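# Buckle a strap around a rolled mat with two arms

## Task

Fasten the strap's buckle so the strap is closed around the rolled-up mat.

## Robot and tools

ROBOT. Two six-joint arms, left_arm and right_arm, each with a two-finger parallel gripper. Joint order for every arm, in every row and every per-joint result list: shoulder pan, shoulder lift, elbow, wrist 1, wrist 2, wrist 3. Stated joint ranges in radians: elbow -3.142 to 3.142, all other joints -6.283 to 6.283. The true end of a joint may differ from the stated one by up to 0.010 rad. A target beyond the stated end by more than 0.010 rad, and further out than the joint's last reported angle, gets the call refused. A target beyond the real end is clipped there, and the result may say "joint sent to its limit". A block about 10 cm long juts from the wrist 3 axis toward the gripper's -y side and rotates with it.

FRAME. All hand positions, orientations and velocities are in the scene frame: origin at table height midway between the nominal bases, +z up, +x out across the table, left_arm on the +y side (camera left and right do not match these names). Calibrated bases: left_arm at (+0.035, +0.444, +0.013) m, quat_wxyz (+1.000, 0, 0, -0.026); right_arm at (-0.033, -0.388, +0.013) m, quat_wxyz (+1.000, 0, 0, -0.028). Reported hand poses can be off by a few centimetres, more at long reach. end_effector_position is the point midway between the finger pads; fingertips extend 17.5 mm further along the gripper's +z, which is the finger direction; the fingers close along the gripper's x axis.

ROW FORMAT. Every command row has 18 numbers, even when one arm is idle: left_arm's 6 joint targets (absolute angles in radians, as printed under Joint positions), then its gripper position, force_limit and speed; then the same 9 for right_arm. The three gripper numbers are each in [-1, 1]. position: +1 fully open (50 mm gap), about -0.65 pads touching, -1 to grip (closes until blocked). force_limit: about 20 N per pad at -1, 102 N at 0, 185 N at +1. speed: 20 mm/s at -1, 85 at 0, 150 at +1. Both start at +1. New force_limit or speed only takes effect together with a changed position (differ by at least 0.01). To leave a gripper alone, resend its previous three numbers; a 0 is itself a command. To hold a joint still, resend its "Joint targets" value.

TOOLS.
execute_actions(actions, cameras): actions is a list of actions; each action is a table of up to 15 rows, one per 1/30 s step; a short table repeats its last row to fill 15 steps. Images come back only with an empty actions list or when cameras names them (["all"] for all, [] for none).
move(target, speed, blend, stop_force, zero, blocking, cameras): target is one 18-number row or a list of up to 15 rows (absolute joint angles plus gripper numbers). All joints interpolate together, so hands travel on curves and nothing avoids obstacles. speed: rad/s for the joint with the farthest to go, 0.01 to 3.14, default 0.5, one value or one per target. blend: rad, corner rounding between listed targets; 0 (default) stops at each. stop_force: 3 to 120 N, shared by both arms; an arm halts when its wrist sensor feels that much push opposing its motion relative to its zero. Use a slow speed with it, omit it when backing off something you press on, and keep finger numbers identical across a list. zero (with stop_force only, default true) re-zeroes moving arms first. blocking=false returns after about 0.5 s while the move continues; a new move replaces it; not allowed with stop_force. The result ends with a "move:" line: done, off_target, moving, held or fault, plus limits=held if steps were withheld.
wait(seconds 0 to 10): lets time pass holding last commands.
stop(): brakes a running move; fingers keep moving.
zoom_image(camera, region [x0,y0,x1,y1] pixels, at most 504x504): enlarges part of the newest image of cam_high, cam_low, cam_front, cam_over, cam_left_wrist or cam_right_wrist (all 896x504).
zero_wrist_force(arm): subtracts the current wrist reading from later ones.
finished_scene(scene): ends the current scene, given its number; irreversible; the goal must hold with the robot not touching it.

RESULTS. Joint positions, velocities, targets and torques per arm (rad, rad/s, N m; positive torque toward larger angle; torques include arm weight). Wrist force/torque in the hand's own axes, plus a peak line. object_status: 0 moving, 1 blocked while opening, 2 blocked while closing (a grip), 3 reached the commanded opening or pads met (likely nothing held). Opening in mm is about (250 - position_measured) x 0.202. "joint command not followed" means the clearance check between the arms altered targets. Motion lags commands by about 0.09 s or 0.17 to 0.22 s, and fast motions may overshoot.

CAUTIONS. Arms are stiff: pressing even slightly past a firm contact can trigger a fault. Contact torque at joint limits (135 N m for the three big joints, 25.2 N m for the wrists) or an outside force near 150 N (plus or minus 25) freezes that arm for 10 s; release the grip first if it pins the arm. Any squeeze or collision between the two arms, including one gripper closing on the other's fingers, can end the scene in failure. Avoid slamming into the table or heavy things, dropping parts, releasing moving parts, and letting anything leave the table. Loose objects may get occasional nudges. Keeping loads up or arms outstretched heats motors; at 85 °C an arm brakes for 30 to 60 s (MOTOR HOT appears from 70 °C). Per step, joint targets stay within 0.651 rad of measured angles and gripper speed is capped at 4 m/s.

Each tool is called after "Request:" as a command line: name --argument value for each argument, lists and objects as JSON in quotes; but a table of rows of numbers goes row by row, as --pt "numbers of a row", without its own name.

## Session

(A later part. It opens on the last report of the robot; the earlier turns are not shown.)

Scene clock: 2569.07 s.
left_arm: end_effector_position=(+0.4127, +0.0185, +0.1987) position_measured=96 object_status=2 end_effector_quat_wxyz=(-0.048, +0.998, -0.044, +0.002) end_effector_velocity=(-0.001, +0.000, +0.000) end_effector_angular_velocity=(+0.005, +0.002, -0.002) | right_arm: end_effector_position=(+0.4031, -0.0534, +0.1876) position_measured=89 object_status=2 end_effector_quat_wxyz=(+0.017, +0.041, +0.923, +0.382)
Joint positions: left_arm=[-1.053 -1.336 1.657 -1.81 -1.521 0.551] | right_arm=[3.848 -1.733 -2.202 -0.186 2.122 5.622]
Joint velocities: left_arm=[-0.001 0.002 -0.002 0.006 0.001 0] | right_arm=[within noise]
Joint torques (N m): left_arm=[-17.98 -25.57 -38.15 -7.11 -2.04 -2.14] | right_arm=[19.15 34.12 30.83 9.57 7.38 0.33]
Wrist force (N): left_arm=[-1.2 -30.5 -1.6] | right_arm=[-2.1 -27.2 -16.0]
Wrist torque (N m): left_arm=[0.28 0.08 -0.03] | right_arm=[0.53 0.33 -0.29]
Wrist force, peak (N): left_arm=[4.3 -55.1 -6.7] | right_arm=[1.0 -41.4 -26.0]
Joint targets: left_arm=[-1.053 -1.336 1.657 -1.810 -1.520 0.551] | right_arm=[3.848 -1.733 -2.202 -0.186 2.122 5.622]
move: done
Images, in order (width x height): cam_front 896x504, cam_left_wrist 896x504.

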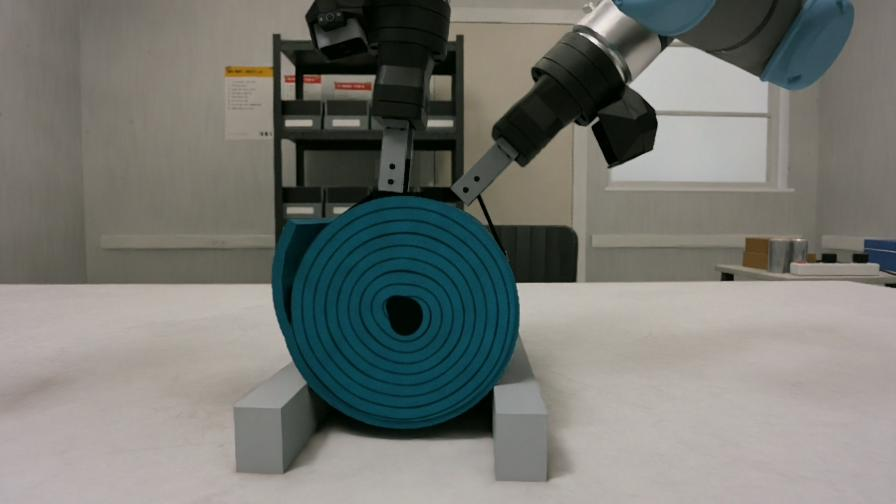

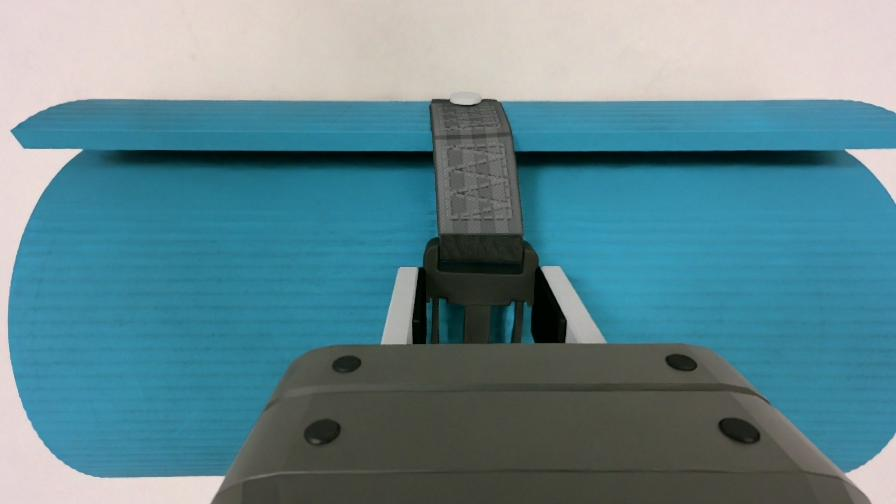

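Request:
wait --seconds 0.1 --cameras '["all"]'

Request:
zoom_image --camera "cam_front" --region '[405, 175, 445, 203]'

Request:
zoom_image --camera "cam_low" --region '[500, 160, 580, 205]'

Request:
zoom_image --camera "cam_high" --region '[420, 170, 500, 230]'

Request:
zoom_image --camera "cam_over" --region '[300, 100, 480, 220]'

Scene clock: 2574.23 s.
left_arm: end_effector_position=(+0.4127, +0.0185, +0.1987) position_measured=96 object_status=2 end_effector_quat_wxyz=(-0.048, +0.998, -0.044, +0.002) | right_arm: end_effector_position=(+0.4031, -0.0534, +0.1876) position_measured=89 object_status=2 end_effector_quat_wxyz=(+0.017, +0.041, +0.923, +0.382)
Joint positions: left_arm=[-1.053 -1.336 1.657 -1.81 -1.52 0.551] | right_arm=[3.848 -1.733 -2.202 -0.186 2.122 5.622]
Joint torques (N m): left_arm=[-19.72 -27.17 -38.99 -8.74 -4.3 -2.37] | right_arm=[14.68 34.41 30.46 7.14 3.21 0.44]
Wrist force (N): left_arm=[-1.6 -30.7 -1.8] | right_arm=[-2.3 -28.0 -16.0]
Wrist torque (N m): left_arm=[0.31 0.06 -0.01] | right_arm=[0.53 0.32 -0.28]
Wrist force, peak (N): left_arm=[-1.6 -31.0 -1.7] | right_arm=[-2.3 -28.1 -16.1]
Joint targets: left_arm=[-1.053 -1.336 1.657 -1.810 -1.520 0.551] | right_arm=[3.848 -1.733 -2.202 -0.186 2.122 5.622]
Tool commands: left_gripper/position=-0.98 left_gripper/force_limit=+0.5 left_gripper/speed=-1.0 right_gripper/position=-0.98 right_gripper/force_limit=+0.4 right_gripper/speed=-1.0
wait: 0.10 s; at rest from the start

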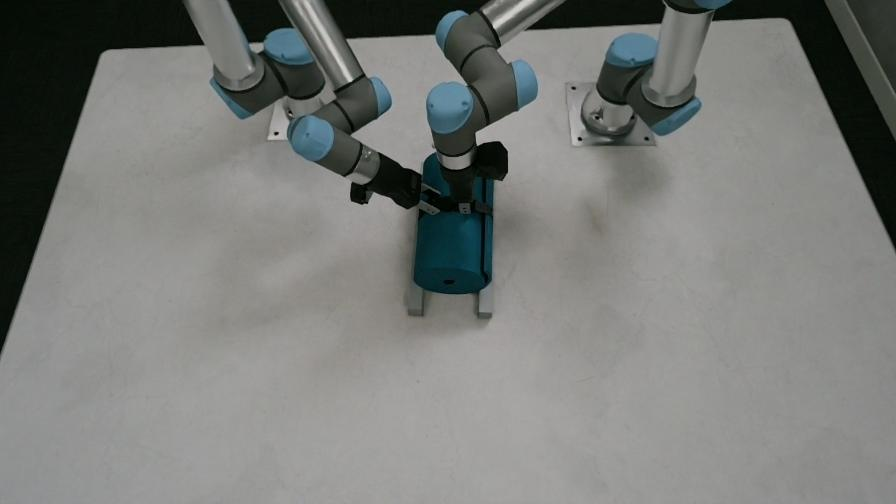

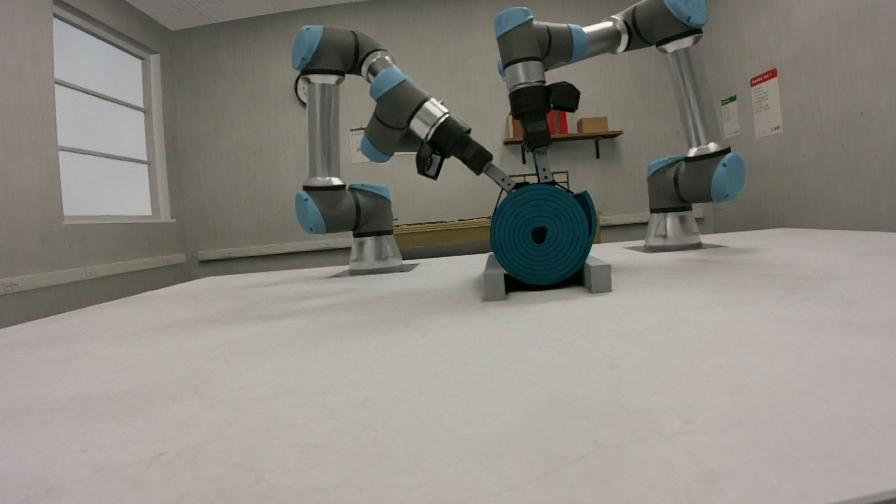

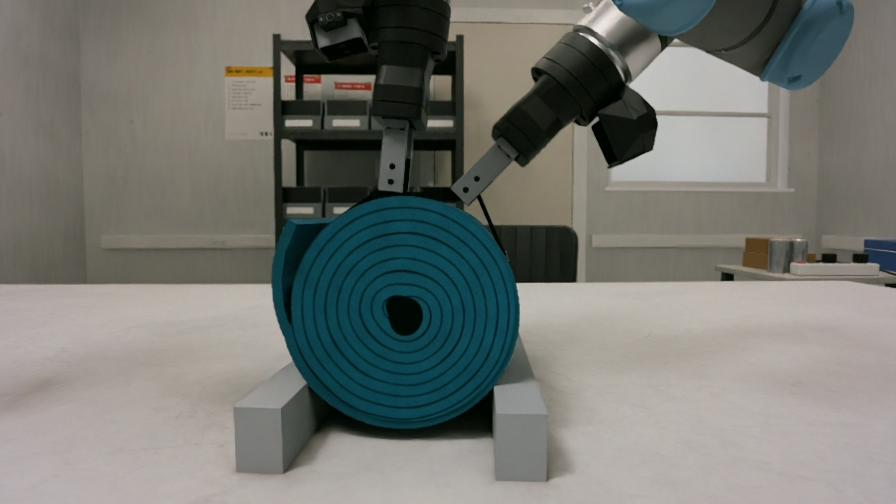

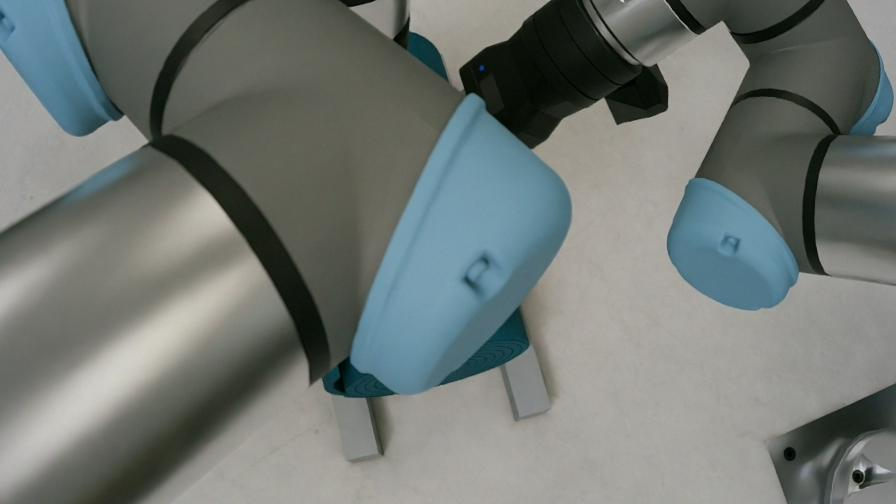

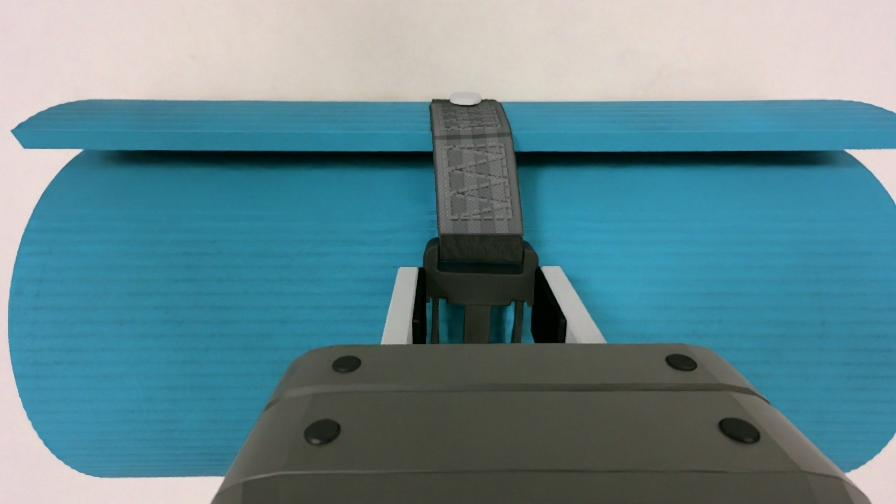

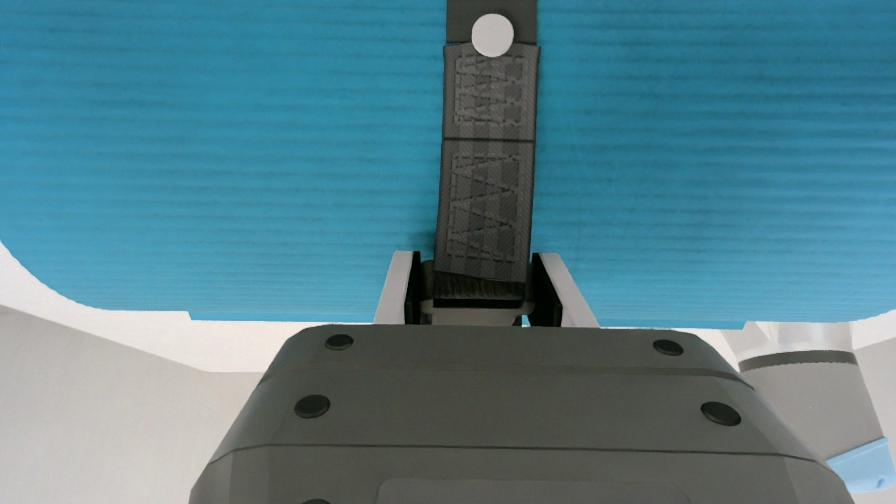

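Scaled by 12.600.

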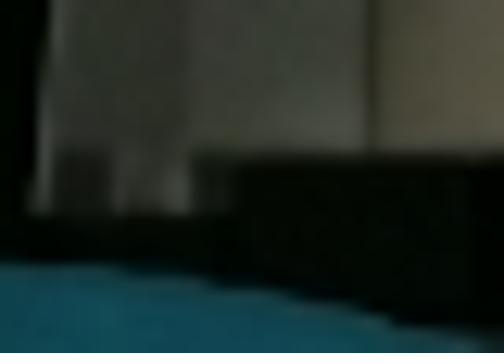

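Scaled by 6.300.

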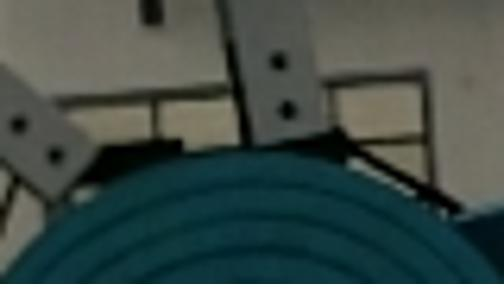

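Scaled by 6.300.

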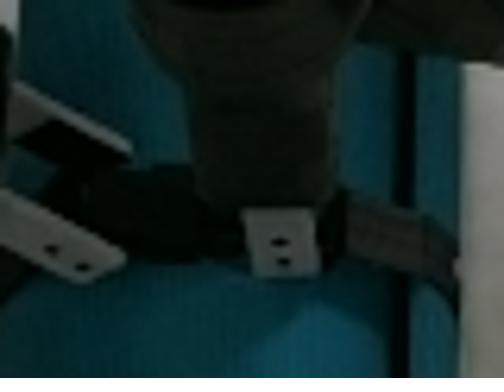

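Scaled by 2.800.

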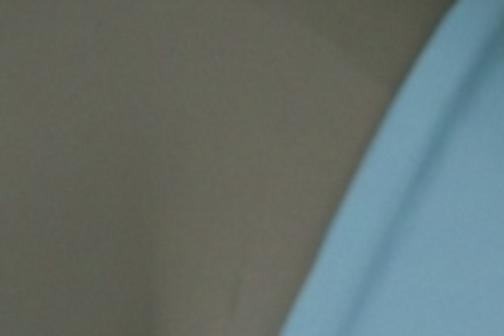

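Request:
move --target '[-1.03405,-1.36946,1.69131,-1.81187,-1.5189,0.56992,-0.98,0.5,-1,3.84762,-1.73305,-2.20159,-0.18588,2.12168,5.6216,-0.98,0.4,-1]' --speed 0.08 --cameras '["cam_front","cam_left_wrist"]'

Request:
zoom_image --camera "cam_front" --region '[360, 160, 450, 205]'

Request:
zoom_image --camera "cam_left_wrist" --region '[340, 200, 600, 360]'

Scene clock: 2664.67 s.
left_arm: end_effector_position=(+0.4147, +0.0384, +0.2016) position_measured=96 object_status=2 end_effector_quat_wxyz=(-0.048, +0.998, -0.044, +0.002) end_effector_velocity=(+0.001, -0.002, +0.000) end_effector_angular_velocity=(+0.000, -0.001, -0.001) | right_arm: end_effector_position=(+0.4031, -0.0534, +0.1876) position_measured=89 object_status=2 end_effector_quat_wxyz=(+0.017, +0.041, +0.923, +0.382)
Joint positions: left_arm=[-1.034 -1.37 1.692 -1.812 -1.519 0.57] | right_arm=[3.848 -1.733 -2.202 -0.186 2.122 5.622]
Joint velocities: left_arm=[-0.001 0.005 -0.005 0 0.001 0] | right_arm=[within noise]
Joint torques (N m): left_arm=[-8.7 -28.06 -30.88 -4.78 1.59 -2.03] | right_arm=[-3.51 34.49 26.22 3.23 3.32 0.57]
Wrist force (N): left_arm=[-0.8 2.4 -0.3] | right_arm=[-1.0 -5.1 1.4]
Wrist torque (N m): left_arm=[0.41 0.11 -0.06] | right_arm=[-0.19 0.24 -0.30]
Wrist force, peak (N): left_arm=[-1.6 -31.0 -1.8] | right_arm=[-2.5 -28.1 -16.1]
Joint targets: left_arm=[-1.034 -1.369 1.691 -1.812 -1.519 0.570] | right_arm=[3.848 -1.733 -2.202 -0.186 2.122 5.622]
move: done
Images, in order (width x height): cam_front 896x504, cam_left_wrist 896x504.

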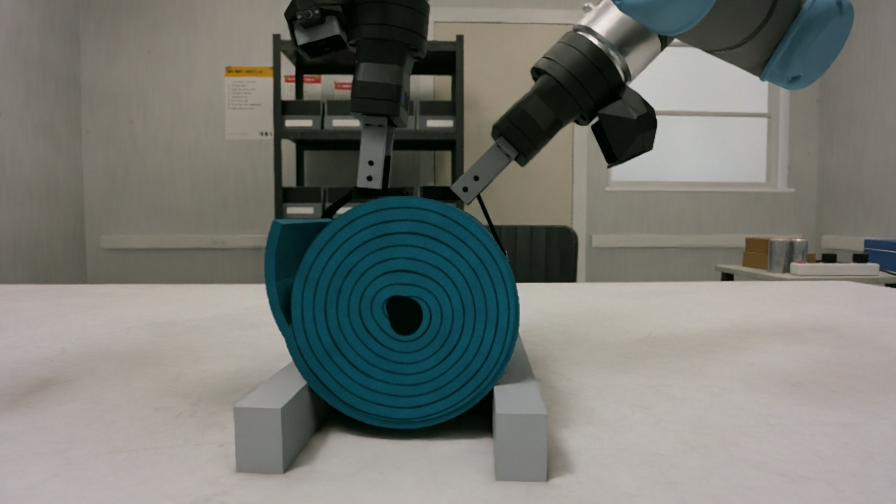

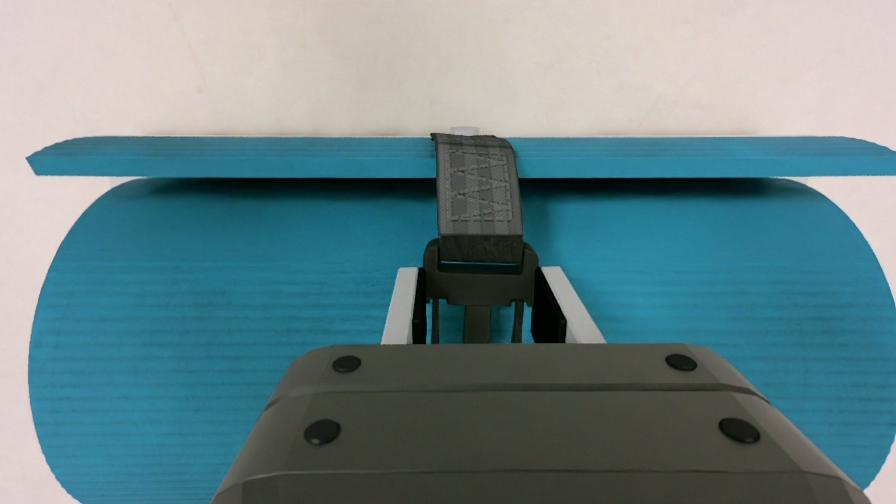

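Scaled by 5.600.

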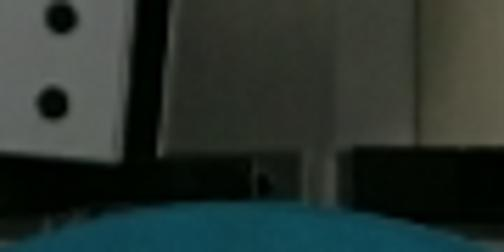

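Scaled by 1.938.

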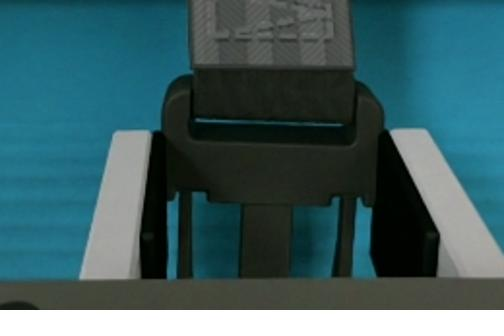

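Request:
move --target '[-0.80851,-1.46314,2.111,-2.67354,-1.99376,0.69827,-0.98,0.5,-1,3.84762,-1.73305,-2.20159,-0.18588,2.12168,5.6216,-0.98,0.4,-1]' --speed 0.3 --stop_force 12 --cameras '["cam_front","cam_left_wrist","cam_over"]'

Request:
zoom_image --camera "cam_front" --region '[330, 140, 450, 215]'

Request:
zoom_image --camera "cam_left_wrist" --region '[340, 200, 600, 360]'

Scene clock: 2672.67 s.
left_arm: end_effector_position=(+0.4174, +0.0330, +0.1877) position_measured=96 object_status=2 end_effector_quat_wxyz=(+0.032, +0.999, -0.032, -0.013) | right_arm: end_effector_position=(+0.4031, -0.0534, +0.1876) position_measured=89 object_status=2 end_effector_quat_wxyz=(+0.017, +0.041, +0.923, +0.382)
Joint positions: left_arm=[-0.983 -1.391 1.787 -2.008 -1.627 0.599] | right_arm=[3.848 -1.733 -2.202 -0.186 2.122 5.622]
Joint torques (N m): left_arm=[7.34 -27.06 -13.47 -4.82 -2.29 1.93] | right_arm=[-5.97 34.12 14.88 3.41 3.3 0.71]
Wrist force (N): left_arm=[0.4 -0.4 -7.8] | right_arm=[-0.9 -4.7 1.3]
Wrist torque (N m): left_arm=[0.22 0.22 0.00] | right_arm=[-0.13 0.23 -0.30]
Wrist force, peak (N): left_arm=[-7.6 -13.7 -24.3] | right_arm=[-1.0 -5.5 1.5]
Joint targets: left_arm=[-0.983 -1.391 1.787 -2.008 -1.627 0.599] | right_arm=[3.848 -1.733 -2.202 -0.186 2.122 5.622]
move: contact (left_arm); left_arm: the wrist 1 is farthest, 0.666 rad from its target
Images, in order (width x height): cam_front 896x504, cam_over 896x504, cam_left_wrist 896x504.

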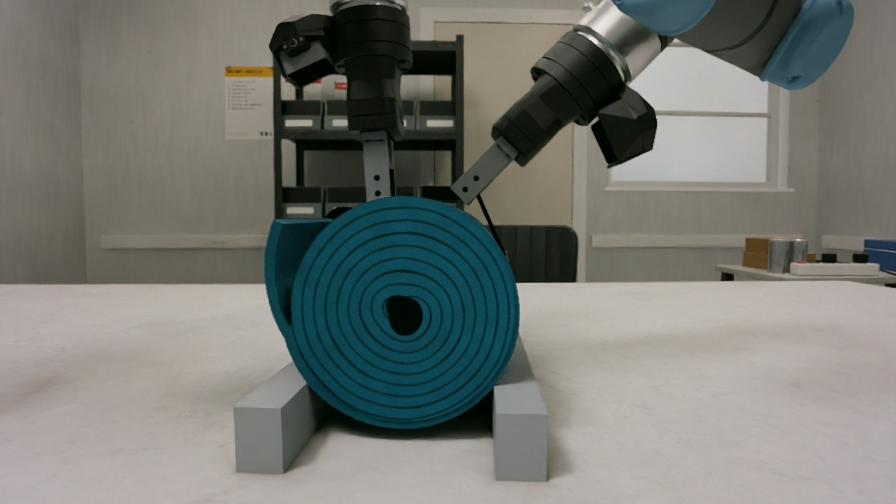

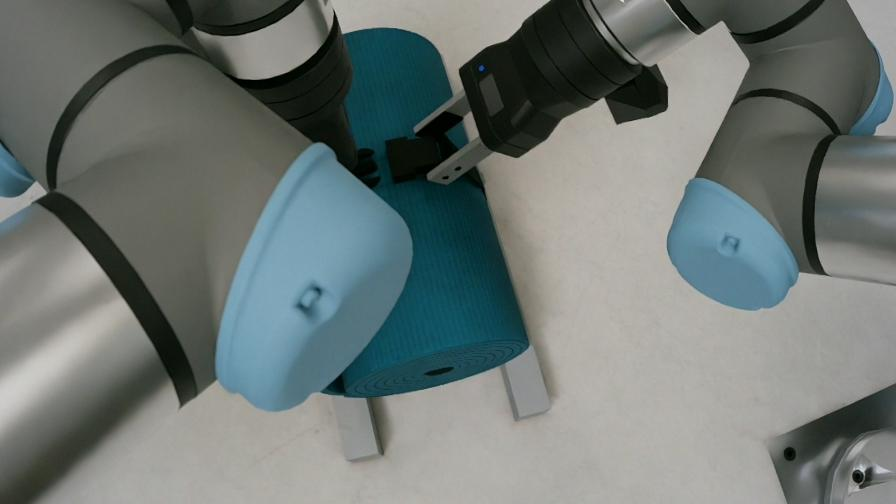

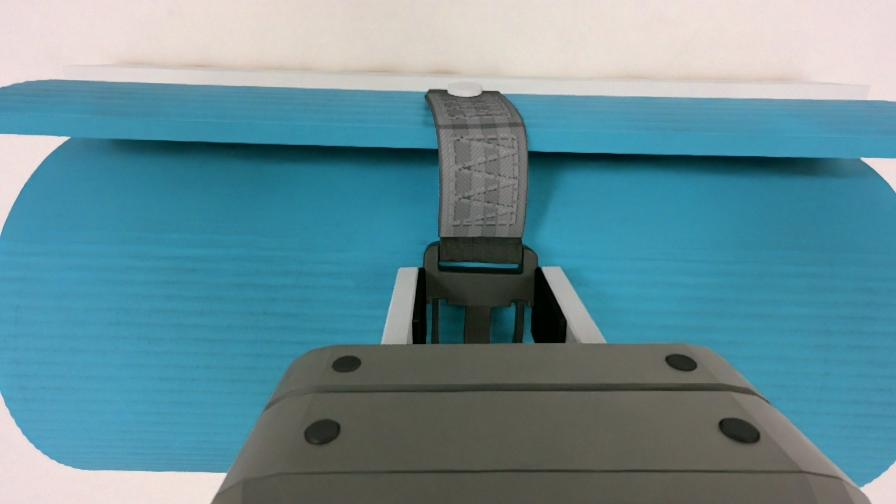

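Scaled by 4.200.

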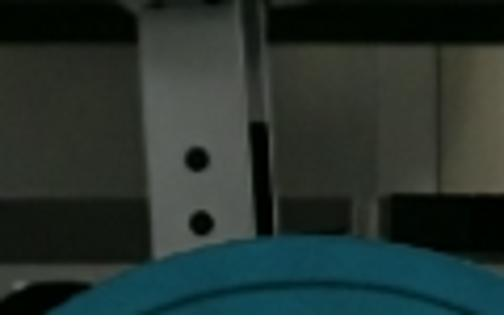

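Scaled by 1.938.

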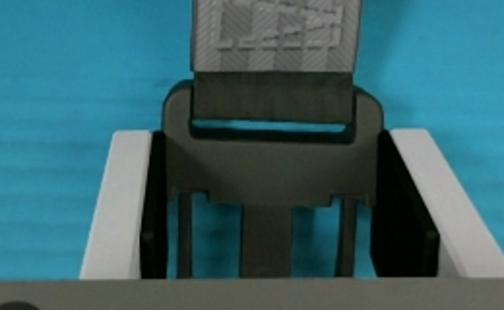

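Request:
move --pt "-0.90947 -1.48218 1.94075 -2.27362 -1.77038 0.67202 -0.98 0.5 -1 3.84762 -1.73305 -2.20159 -0.18588 2.12168 5.6216 -0.98 0.4 -1" --pt "-0.80851 -1.46314 2.111 -2.67354 -1.99376 0.69827 -0.98 0.5 -1 3.84762 -1.73305 -2.20159 -0.18588 2.12168 5.6216 -0.98 0.4 -1" --speed 0.25 --cameras '["cam_front","cam_left_wrist","cam_over"]'

Request:
zoom_image --camera "cam_front" --region '[310, 130, 450, 215]'

Request:
zoom_image --camera "cam_over" --region '[240, 100, 480, 240]'

Request:
zoom_image --camera "cam_left_wrist" --region '[340, 200, 600, 360]'

Scene clock: 2693.57 s.
left_arm: end_effector_position=(+0.4155, +0.0430, +0.1925) position_measured=96 object_status=2 end_effector_quat_wxyz=(+0.300, +0.953, -0.042, -0.013) | right_arm: end_effector_position=(+0.4031, -0.0534, +0.1876) position_measured=89 object_status=2 end_effector_quat_wxyz=(+0.017, +0.041, +0.923, +0.382)
Joint positions: left_arm=[-0.808 -1.463 2.111 -2.673 -1.994 0.698] | right_arm=[3.848 -1.733 -2.202 -0.186 2.122 5.622]
Joint torques (N m): left_arm=[-7.79 -30.57 -27.25 -2.49 0.34 -1.13] | right_arm=[-6.3 34.03 14.78 3.5 3.26 0.98]
Wrist force (N): left_arm=[-1.4 0.3 0.1] | right_arm=[-1.1 -4.9 1.2]
Wrist torque (N m): left_arm=[0.12 0.27 -0.20] | right_arm=[-0.16 0.26 -0.29]
Wrist force, peak (N): left_arm=[0.4 0.2 -8.4] | right_arm=[-1.0 -5.5 1.6]
Joint targets: left_arm=[-0.809 -1.463 2.111 -2.674 -1.994 0.698] | right_arm=[3.848 -1.733 -2.202 -0.186 2.122 5.622]
move: done
Images, in order (width x height): cam_front 896x504, cam_over 896x504, cam_left_wrist 896x504.

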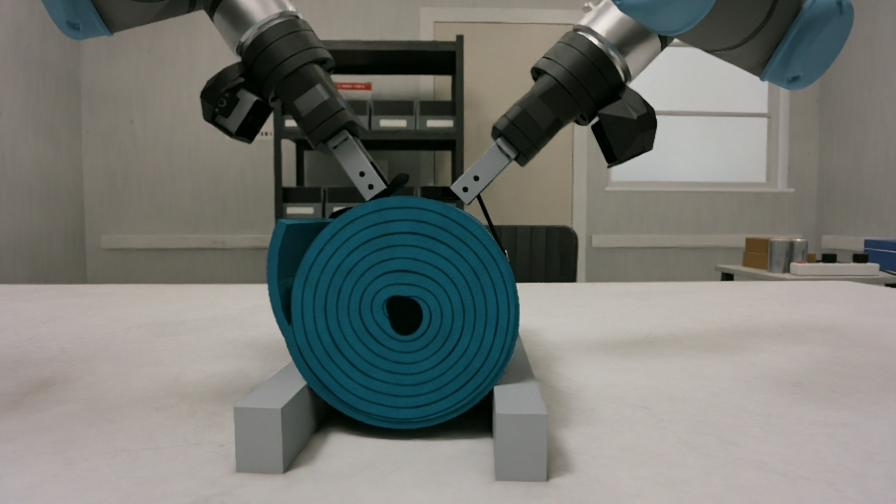

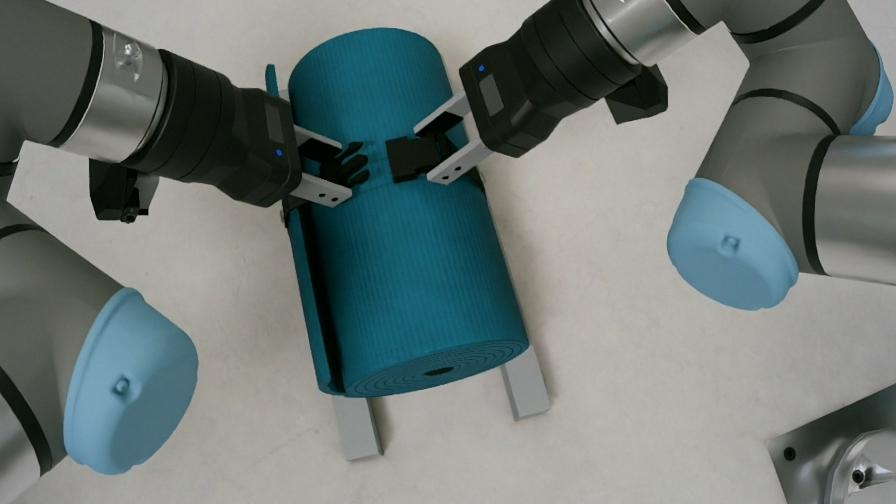

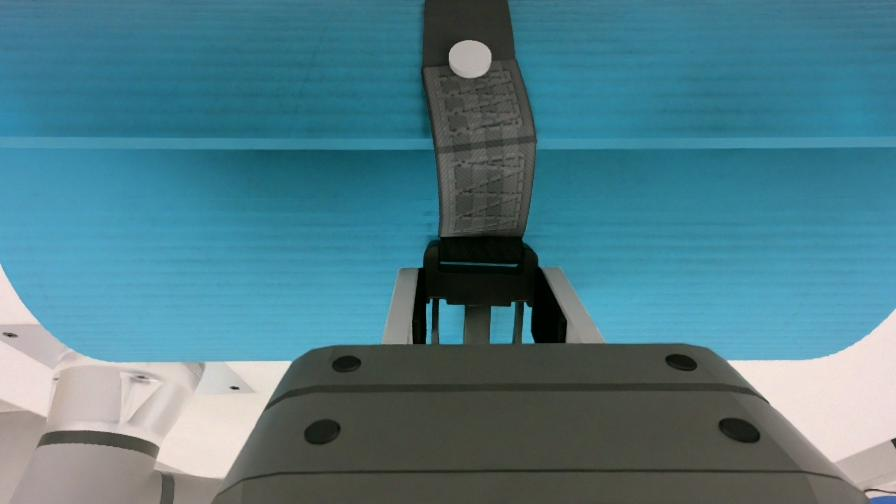

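Scaled by 3.600.

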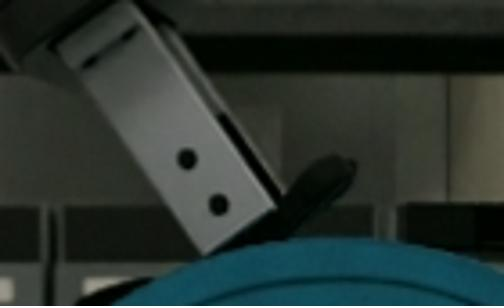

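Scaled by 2.100.

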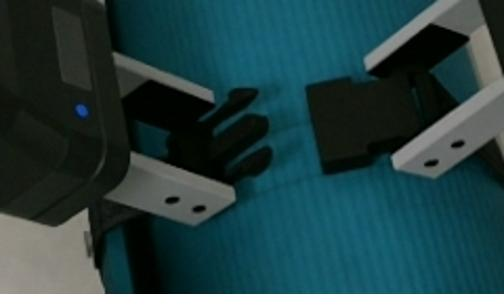

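Scaled by 1.938.

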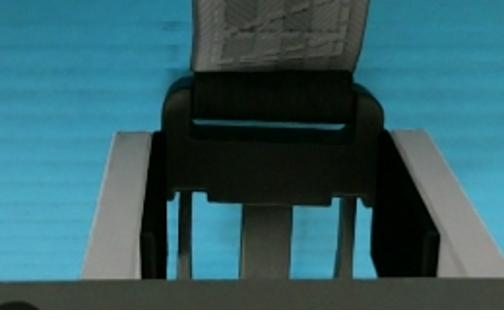

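Request:
zoom_image --camera "cam_front" --region '[355, 160, 425, 210]'

Scaled by 7.200.

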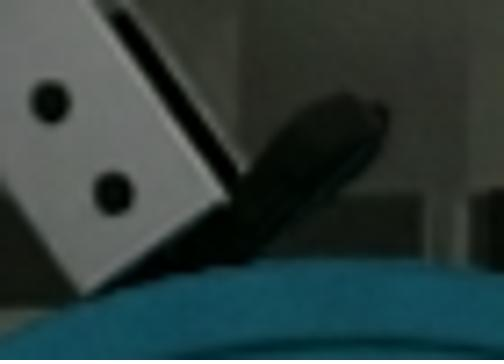

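Request:
move --target '[-0.80851,-1.46314,2.111,-2.67354,-1.99376,0.69827,0.43,-0.9,-1,3.84762,-1.73305,-2.20159,-0.18588,2.12168,5.6216,-0.98,0.4,-1]' --speed 0.25 --cameras '["cam_front","cam_left_wrist"]'

Request:
zoom_image --camera "cam_front" --region '[355, 160, 425, 210]'

Scene clock: 2707.67 s.
left_arm: end_effector_position=(+0.4155, +0.0429, +0.1926) position_measured=88 object_status=3 end_effector_quat_wxyz=(+0.300, +0.953, -0.042, -0.013) | right_arm: end_effector_position=(+0.4031, -0.0534, +0.1876) position_measured=89 object_status=2 end_effector_quat_wxyz=(+0.017, +0.041, +0.923, +0.382)
Joint positions: left_arm=[-0.809 -1.463 2.111 -2.674 -1.994 0.698] | right_arm=[3.848 -1.733 -2.202 -0.186 2.122 5.622]
Joint torques (N m): left_arm=[-7.98 -34.73 -29.02 -5.63 -2.39 -2.4] | right_arm=[-6.86 33.83 14.83 3.59 3.15 1.01]
Wrist force (N): left_arm=[-1.5 0.4 0.1] | right_arm=[-1.1 -5.0 1.3]
Wrist torque (N m): left_arm=[0.13 0.28 -0.19] | right_arm=[-0.17 0.26 -0.29]
Wrist force, peak (N): left_arm=[-1.7 0.4 0.1] | right_arm=[-1.1 -5.4 1.6]
Joint targets: left_arm=[-0.809 -1.463 2.111 -2.674 -1.994 0.698] | right_arm=[3.848 -1.733 -2.202 -0.186 2.122 5.622]
move: done
Images, in order (width x height): cam_front 896x504, cam_left_wrist 896x504.

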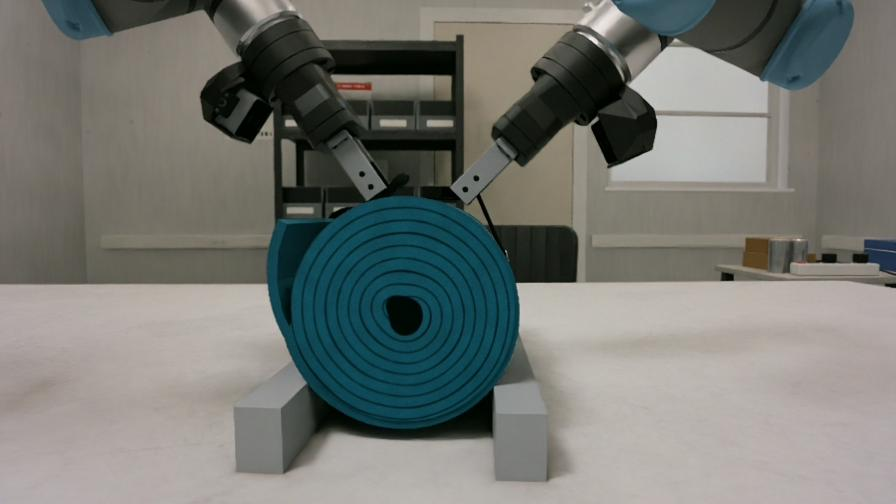

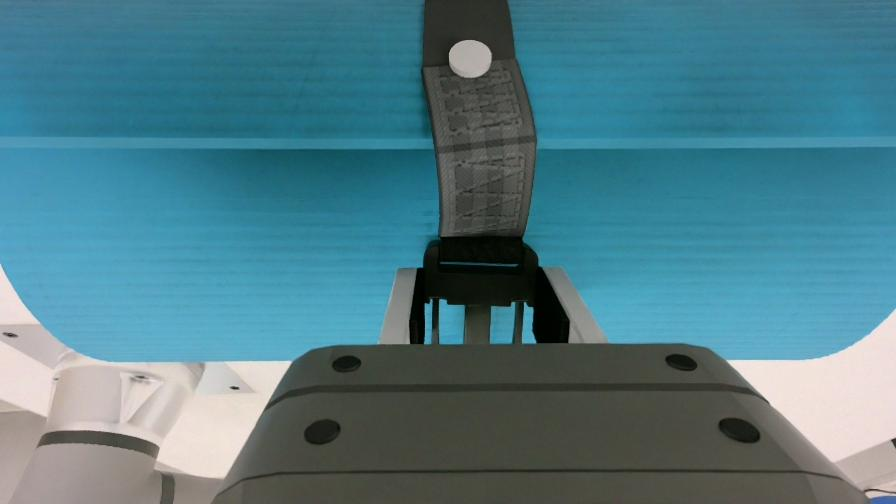

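Scaled by 7.200.

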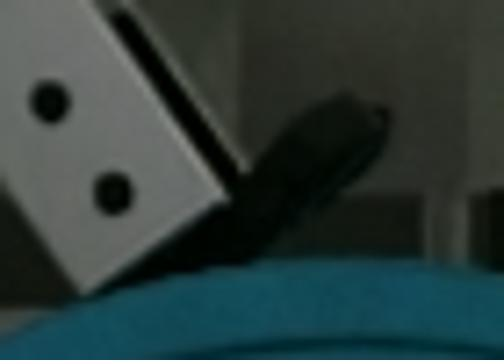

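Request:
move --pt "-0.80851 -1.4541 2.1179 -2.68948 -1.99376 0.69827 0.43 -0.9 -1 3.84762 -1.73305 -2.20159 -0.18588 2.12168 5.6216 -0.98 0.4 -1" --pt "-0.81686 -1.43213 2.12282 -2.71973 -1.99007 0.69003 0.43 -0.9 -1 3.84762 -1.73305 -2.20159 -0.18588 2.12168 5.6216 -0.98 0.4 -1" --speed 0.03 --stop_force 30 --cameras '["cam_front","cam_left_wrist"]'

Request:
zoom_image --camera "cam_front" --region '[355, 160, 425, 210]'

Request:
zoom_image --camera "cam_left_wrist" --region '[340, 200, 600, 360]'

Scene clock: 2715.10 s.
left_arm: end_effector_position=(+0.4155, +0.0417, +0.1856) position_measured=88 object_status=3 end_effector_quat_wxyz=(+0.301, +0.953, -0.042, -0.013) | right_arm: end_effector_position=(+0.4031, -0.0534, +0.1876) position_measured=89 object_status=2 end_effector_quat_wxyz=(+0.017, +0.041, +0.923, +0.382)
Joint positions: left_arm=[-0.81 -1.45 2.119 -2.696 -1.993 0.697] | right_arm=[3.848 -1.733 -2.202 -0.186 2.122 5.622]
Joint torques (N m): left_arm=[4.65 -23.01 -17.81 2.22 -1.2 2.41] | right_arm=[-6.17 33.26 14.76 3.68 3.18 1.09]
Wrist force (N): left_arm=[-0.7 8.8 -25.0] | right_arm=[-1.0 -5.1 1.6]
Wrist torque (N m): left_arm=[0.33 0.28 -0.06] | right_arm=[-0.15 0.25 -0.30]
Wrist force, peak (N): left_arm=[-4.4 11.0 -38.0] | right_arm=[-0.8 -5.4 1.5]
Joint targets: left_arm=[-0.810 -1.450 2.119 -2.696 -1.993 0.697] | right_arm=[3.848 -1.733 -2.202 -0.186 2.122 5.622]
move: contact (left_arm); path passed 1 of 2 targets; left_arm: the wrist 1 is farthest, 0.024 rad from its target
Images, in order (width x height): cam_front 896x504, cam_left_wrist 896x504.

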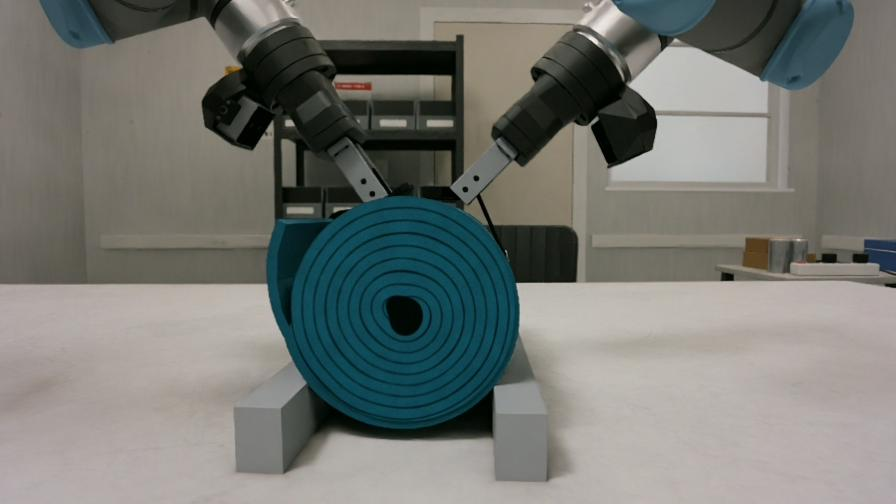

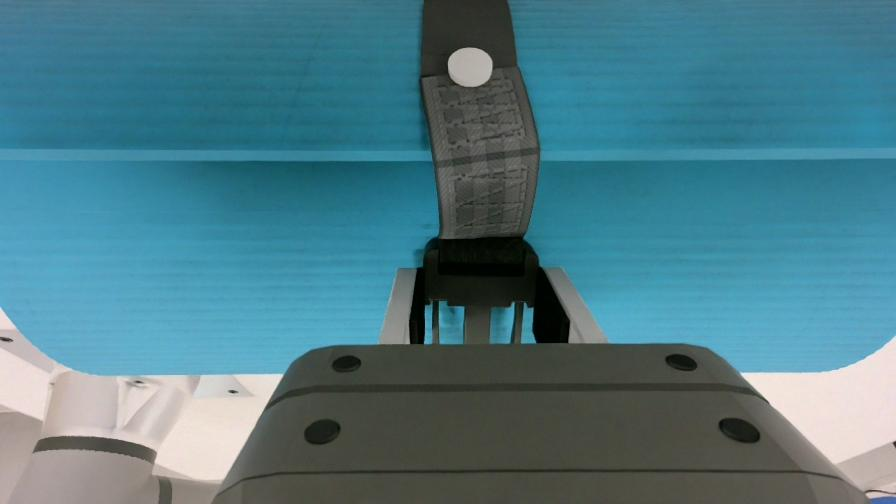

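Scaled by 7.200.

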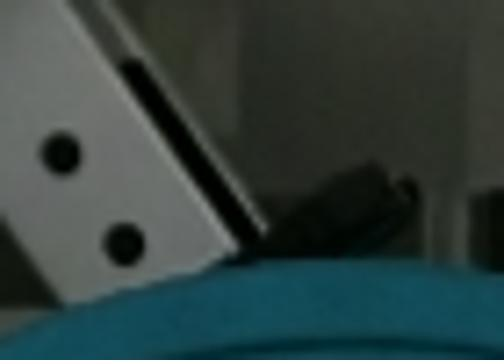

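Scaled by 1.938.

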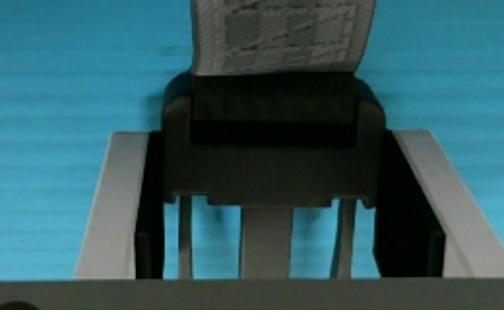

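Request:
move --target '[-0.81,-1.45,2.119,-2.696,-1.993,0.697,0.442,-0.9,-1,3.84762,-1.73305,-2.20159,-0.18588,2.12168,5.6216,-0.98,0.4,-1]' --speed 0.03 --cameras '[]'

Request:
move --target '[-0.81686,-1.43213,2.12282,-2.71973,-1.99007,0.69003,0.442,-0.9,-1,3.84762,-1.73305,-2.20159,-0.18588,2.12168,5.6216,-0.98,0.4,-1]' --speed 0.03 --stop_force 45 --zero false --cameras '["cam_front","cam_left_wrist"]'

Request:
zoom_image --camera "cam_front" --region '[355, 160, 425, 210]'

Request:
zoom_image --camera "cam_left_wrist" --region '[340, 200, 600, 360]'

Scene clock: 2724.90 s.
left_arm: end_effector_position=(+0.4155, +0.0419, +0.1856) position_measured=86 object_status=3 end_effector_quat_wxyz=(+0.301, +0.953, -0.042, -0.013) | right_arm: end_effector_position=(+0.4031, -0.0534, +0.1876) position_measured=89 object_status=2 end_effector_quat_wxyz=(+0.017, +0.041, +0.923, +0.382)
Joint positions: left_arm=[-0.81 -1.45 2.119 -2.696 -1.993 0.697] | right_arm=[3.848 -1.733 -2.202 -0.186 2.122 5.622]
Joint torques (N m): left_arm=[5.73 -24.67 -4.77 -2.15 2.11 1.34] | right_arm=[-6.39 33.36 14.54 3.82 3.11 0.91]
Wrist force (N): left_arm=[-1.6 8.9 -21.8] | right_arm=[-0.9 -5.3 1.2]
Wrist torque (N m): left_arm=[0.34 0.29 -0.11] | right_arm=[-0.19 0.23 -0.29]
Wrist force, peak (N): left_arm=[-0.6 9.1 -25.4] | right_arm=[-1.0 -5.5 1.7]
Joint targets: left_arm=[-0.810 -1.450 2.119 -2.696 -1.993 0.697] | right_arm=[3.848 -1.733 -2.202 -0.186 2.122 5.622]
move: done
No camera images: "cameras" was empty.

Scene clock: 2726.20 s.
left_arm: end_effector_position=(+0.4155, +0.0409, +0.1840) position_measured=86 object_status=3 end_effector_quat_wxyz=(+0.301, +0.953, -0.042, -0.013) | right_arm: end_effector_position=(+0.4031, -0.0534, +0.1876) position_measured=89 object_status=2 end_effector_quat_wxyz=(+0.017, +0.041, +0.923, +0.382)
Joint positions: left_arm=[-0.811 -1.446 2.12 -2.702 -1.992 0.695] | right_arm=[3.848 -1.733 -2.202 -0.186 2.122 5.622]
Joint torques (N m): left_arm=[6.82 -21.54 -17.09 3.31 -0.62 2.35] | right_arm=[-6.4 33.54 14.46 3.75 3.21 0.96]
Wrist force (N): left_arm=[-1.9 12.1 -25.8] | right_arm=[-1.1 -5.4 1.5]
Wrist torque (N m): left_arm=[0.26 0.29 -0.04] | right_arm=[-0.19 0.27 -0.30]
Wrist force, peak (N): left_arm=[-6.1 13.0 -44.7] | right_arm=[-1.0 -5.5 1.5]
Joint targets: left_arm=[-0.811 -1.446 2.120 -2.702 -1.992 0.695] | right_arm=[3.848 -1.733 -2.202 -0.186 2.122 5.622]
move: contact (left_arm); left_arm: the wrist 1 is farthest, 0.018 rad from its target
Images, in order (width x height): cam_front 896x504, cam_left_wrist 896x504.

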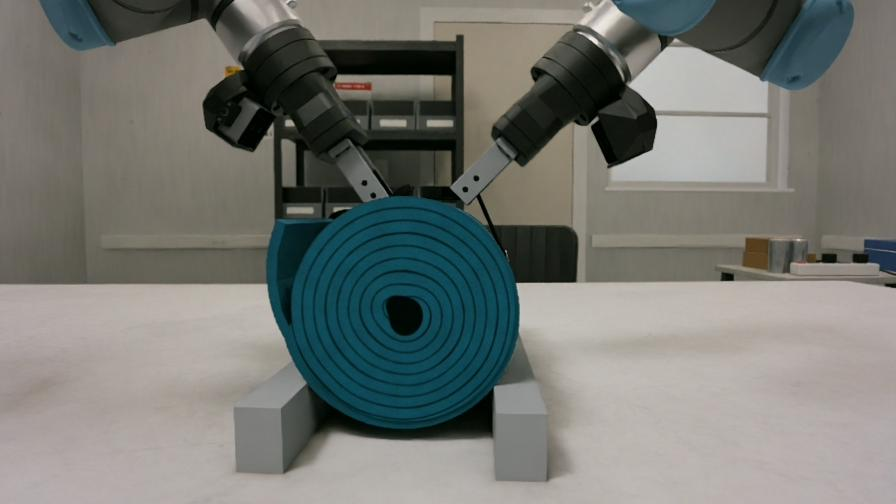

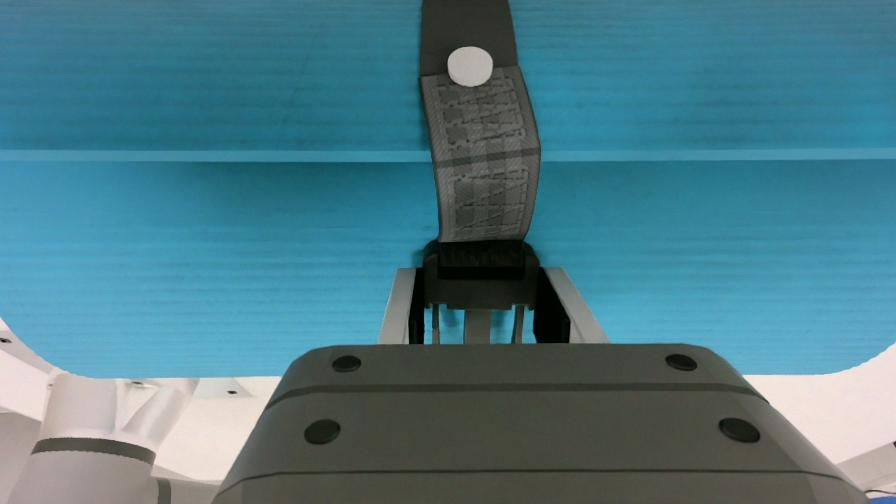

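Scaled by 7.200.

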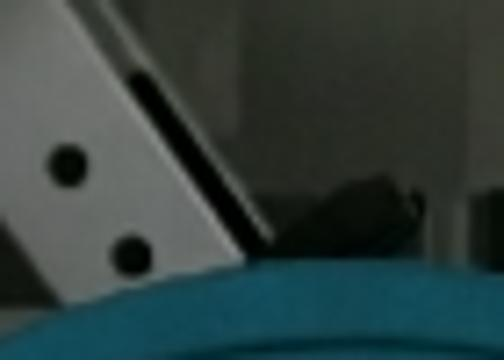

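Scaled by 1.938.

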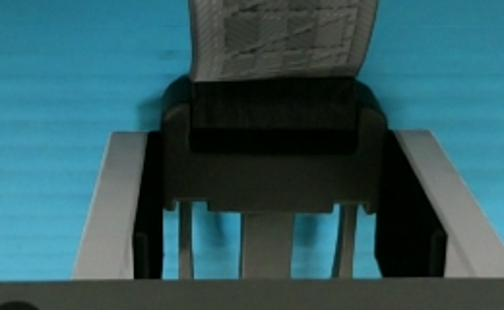

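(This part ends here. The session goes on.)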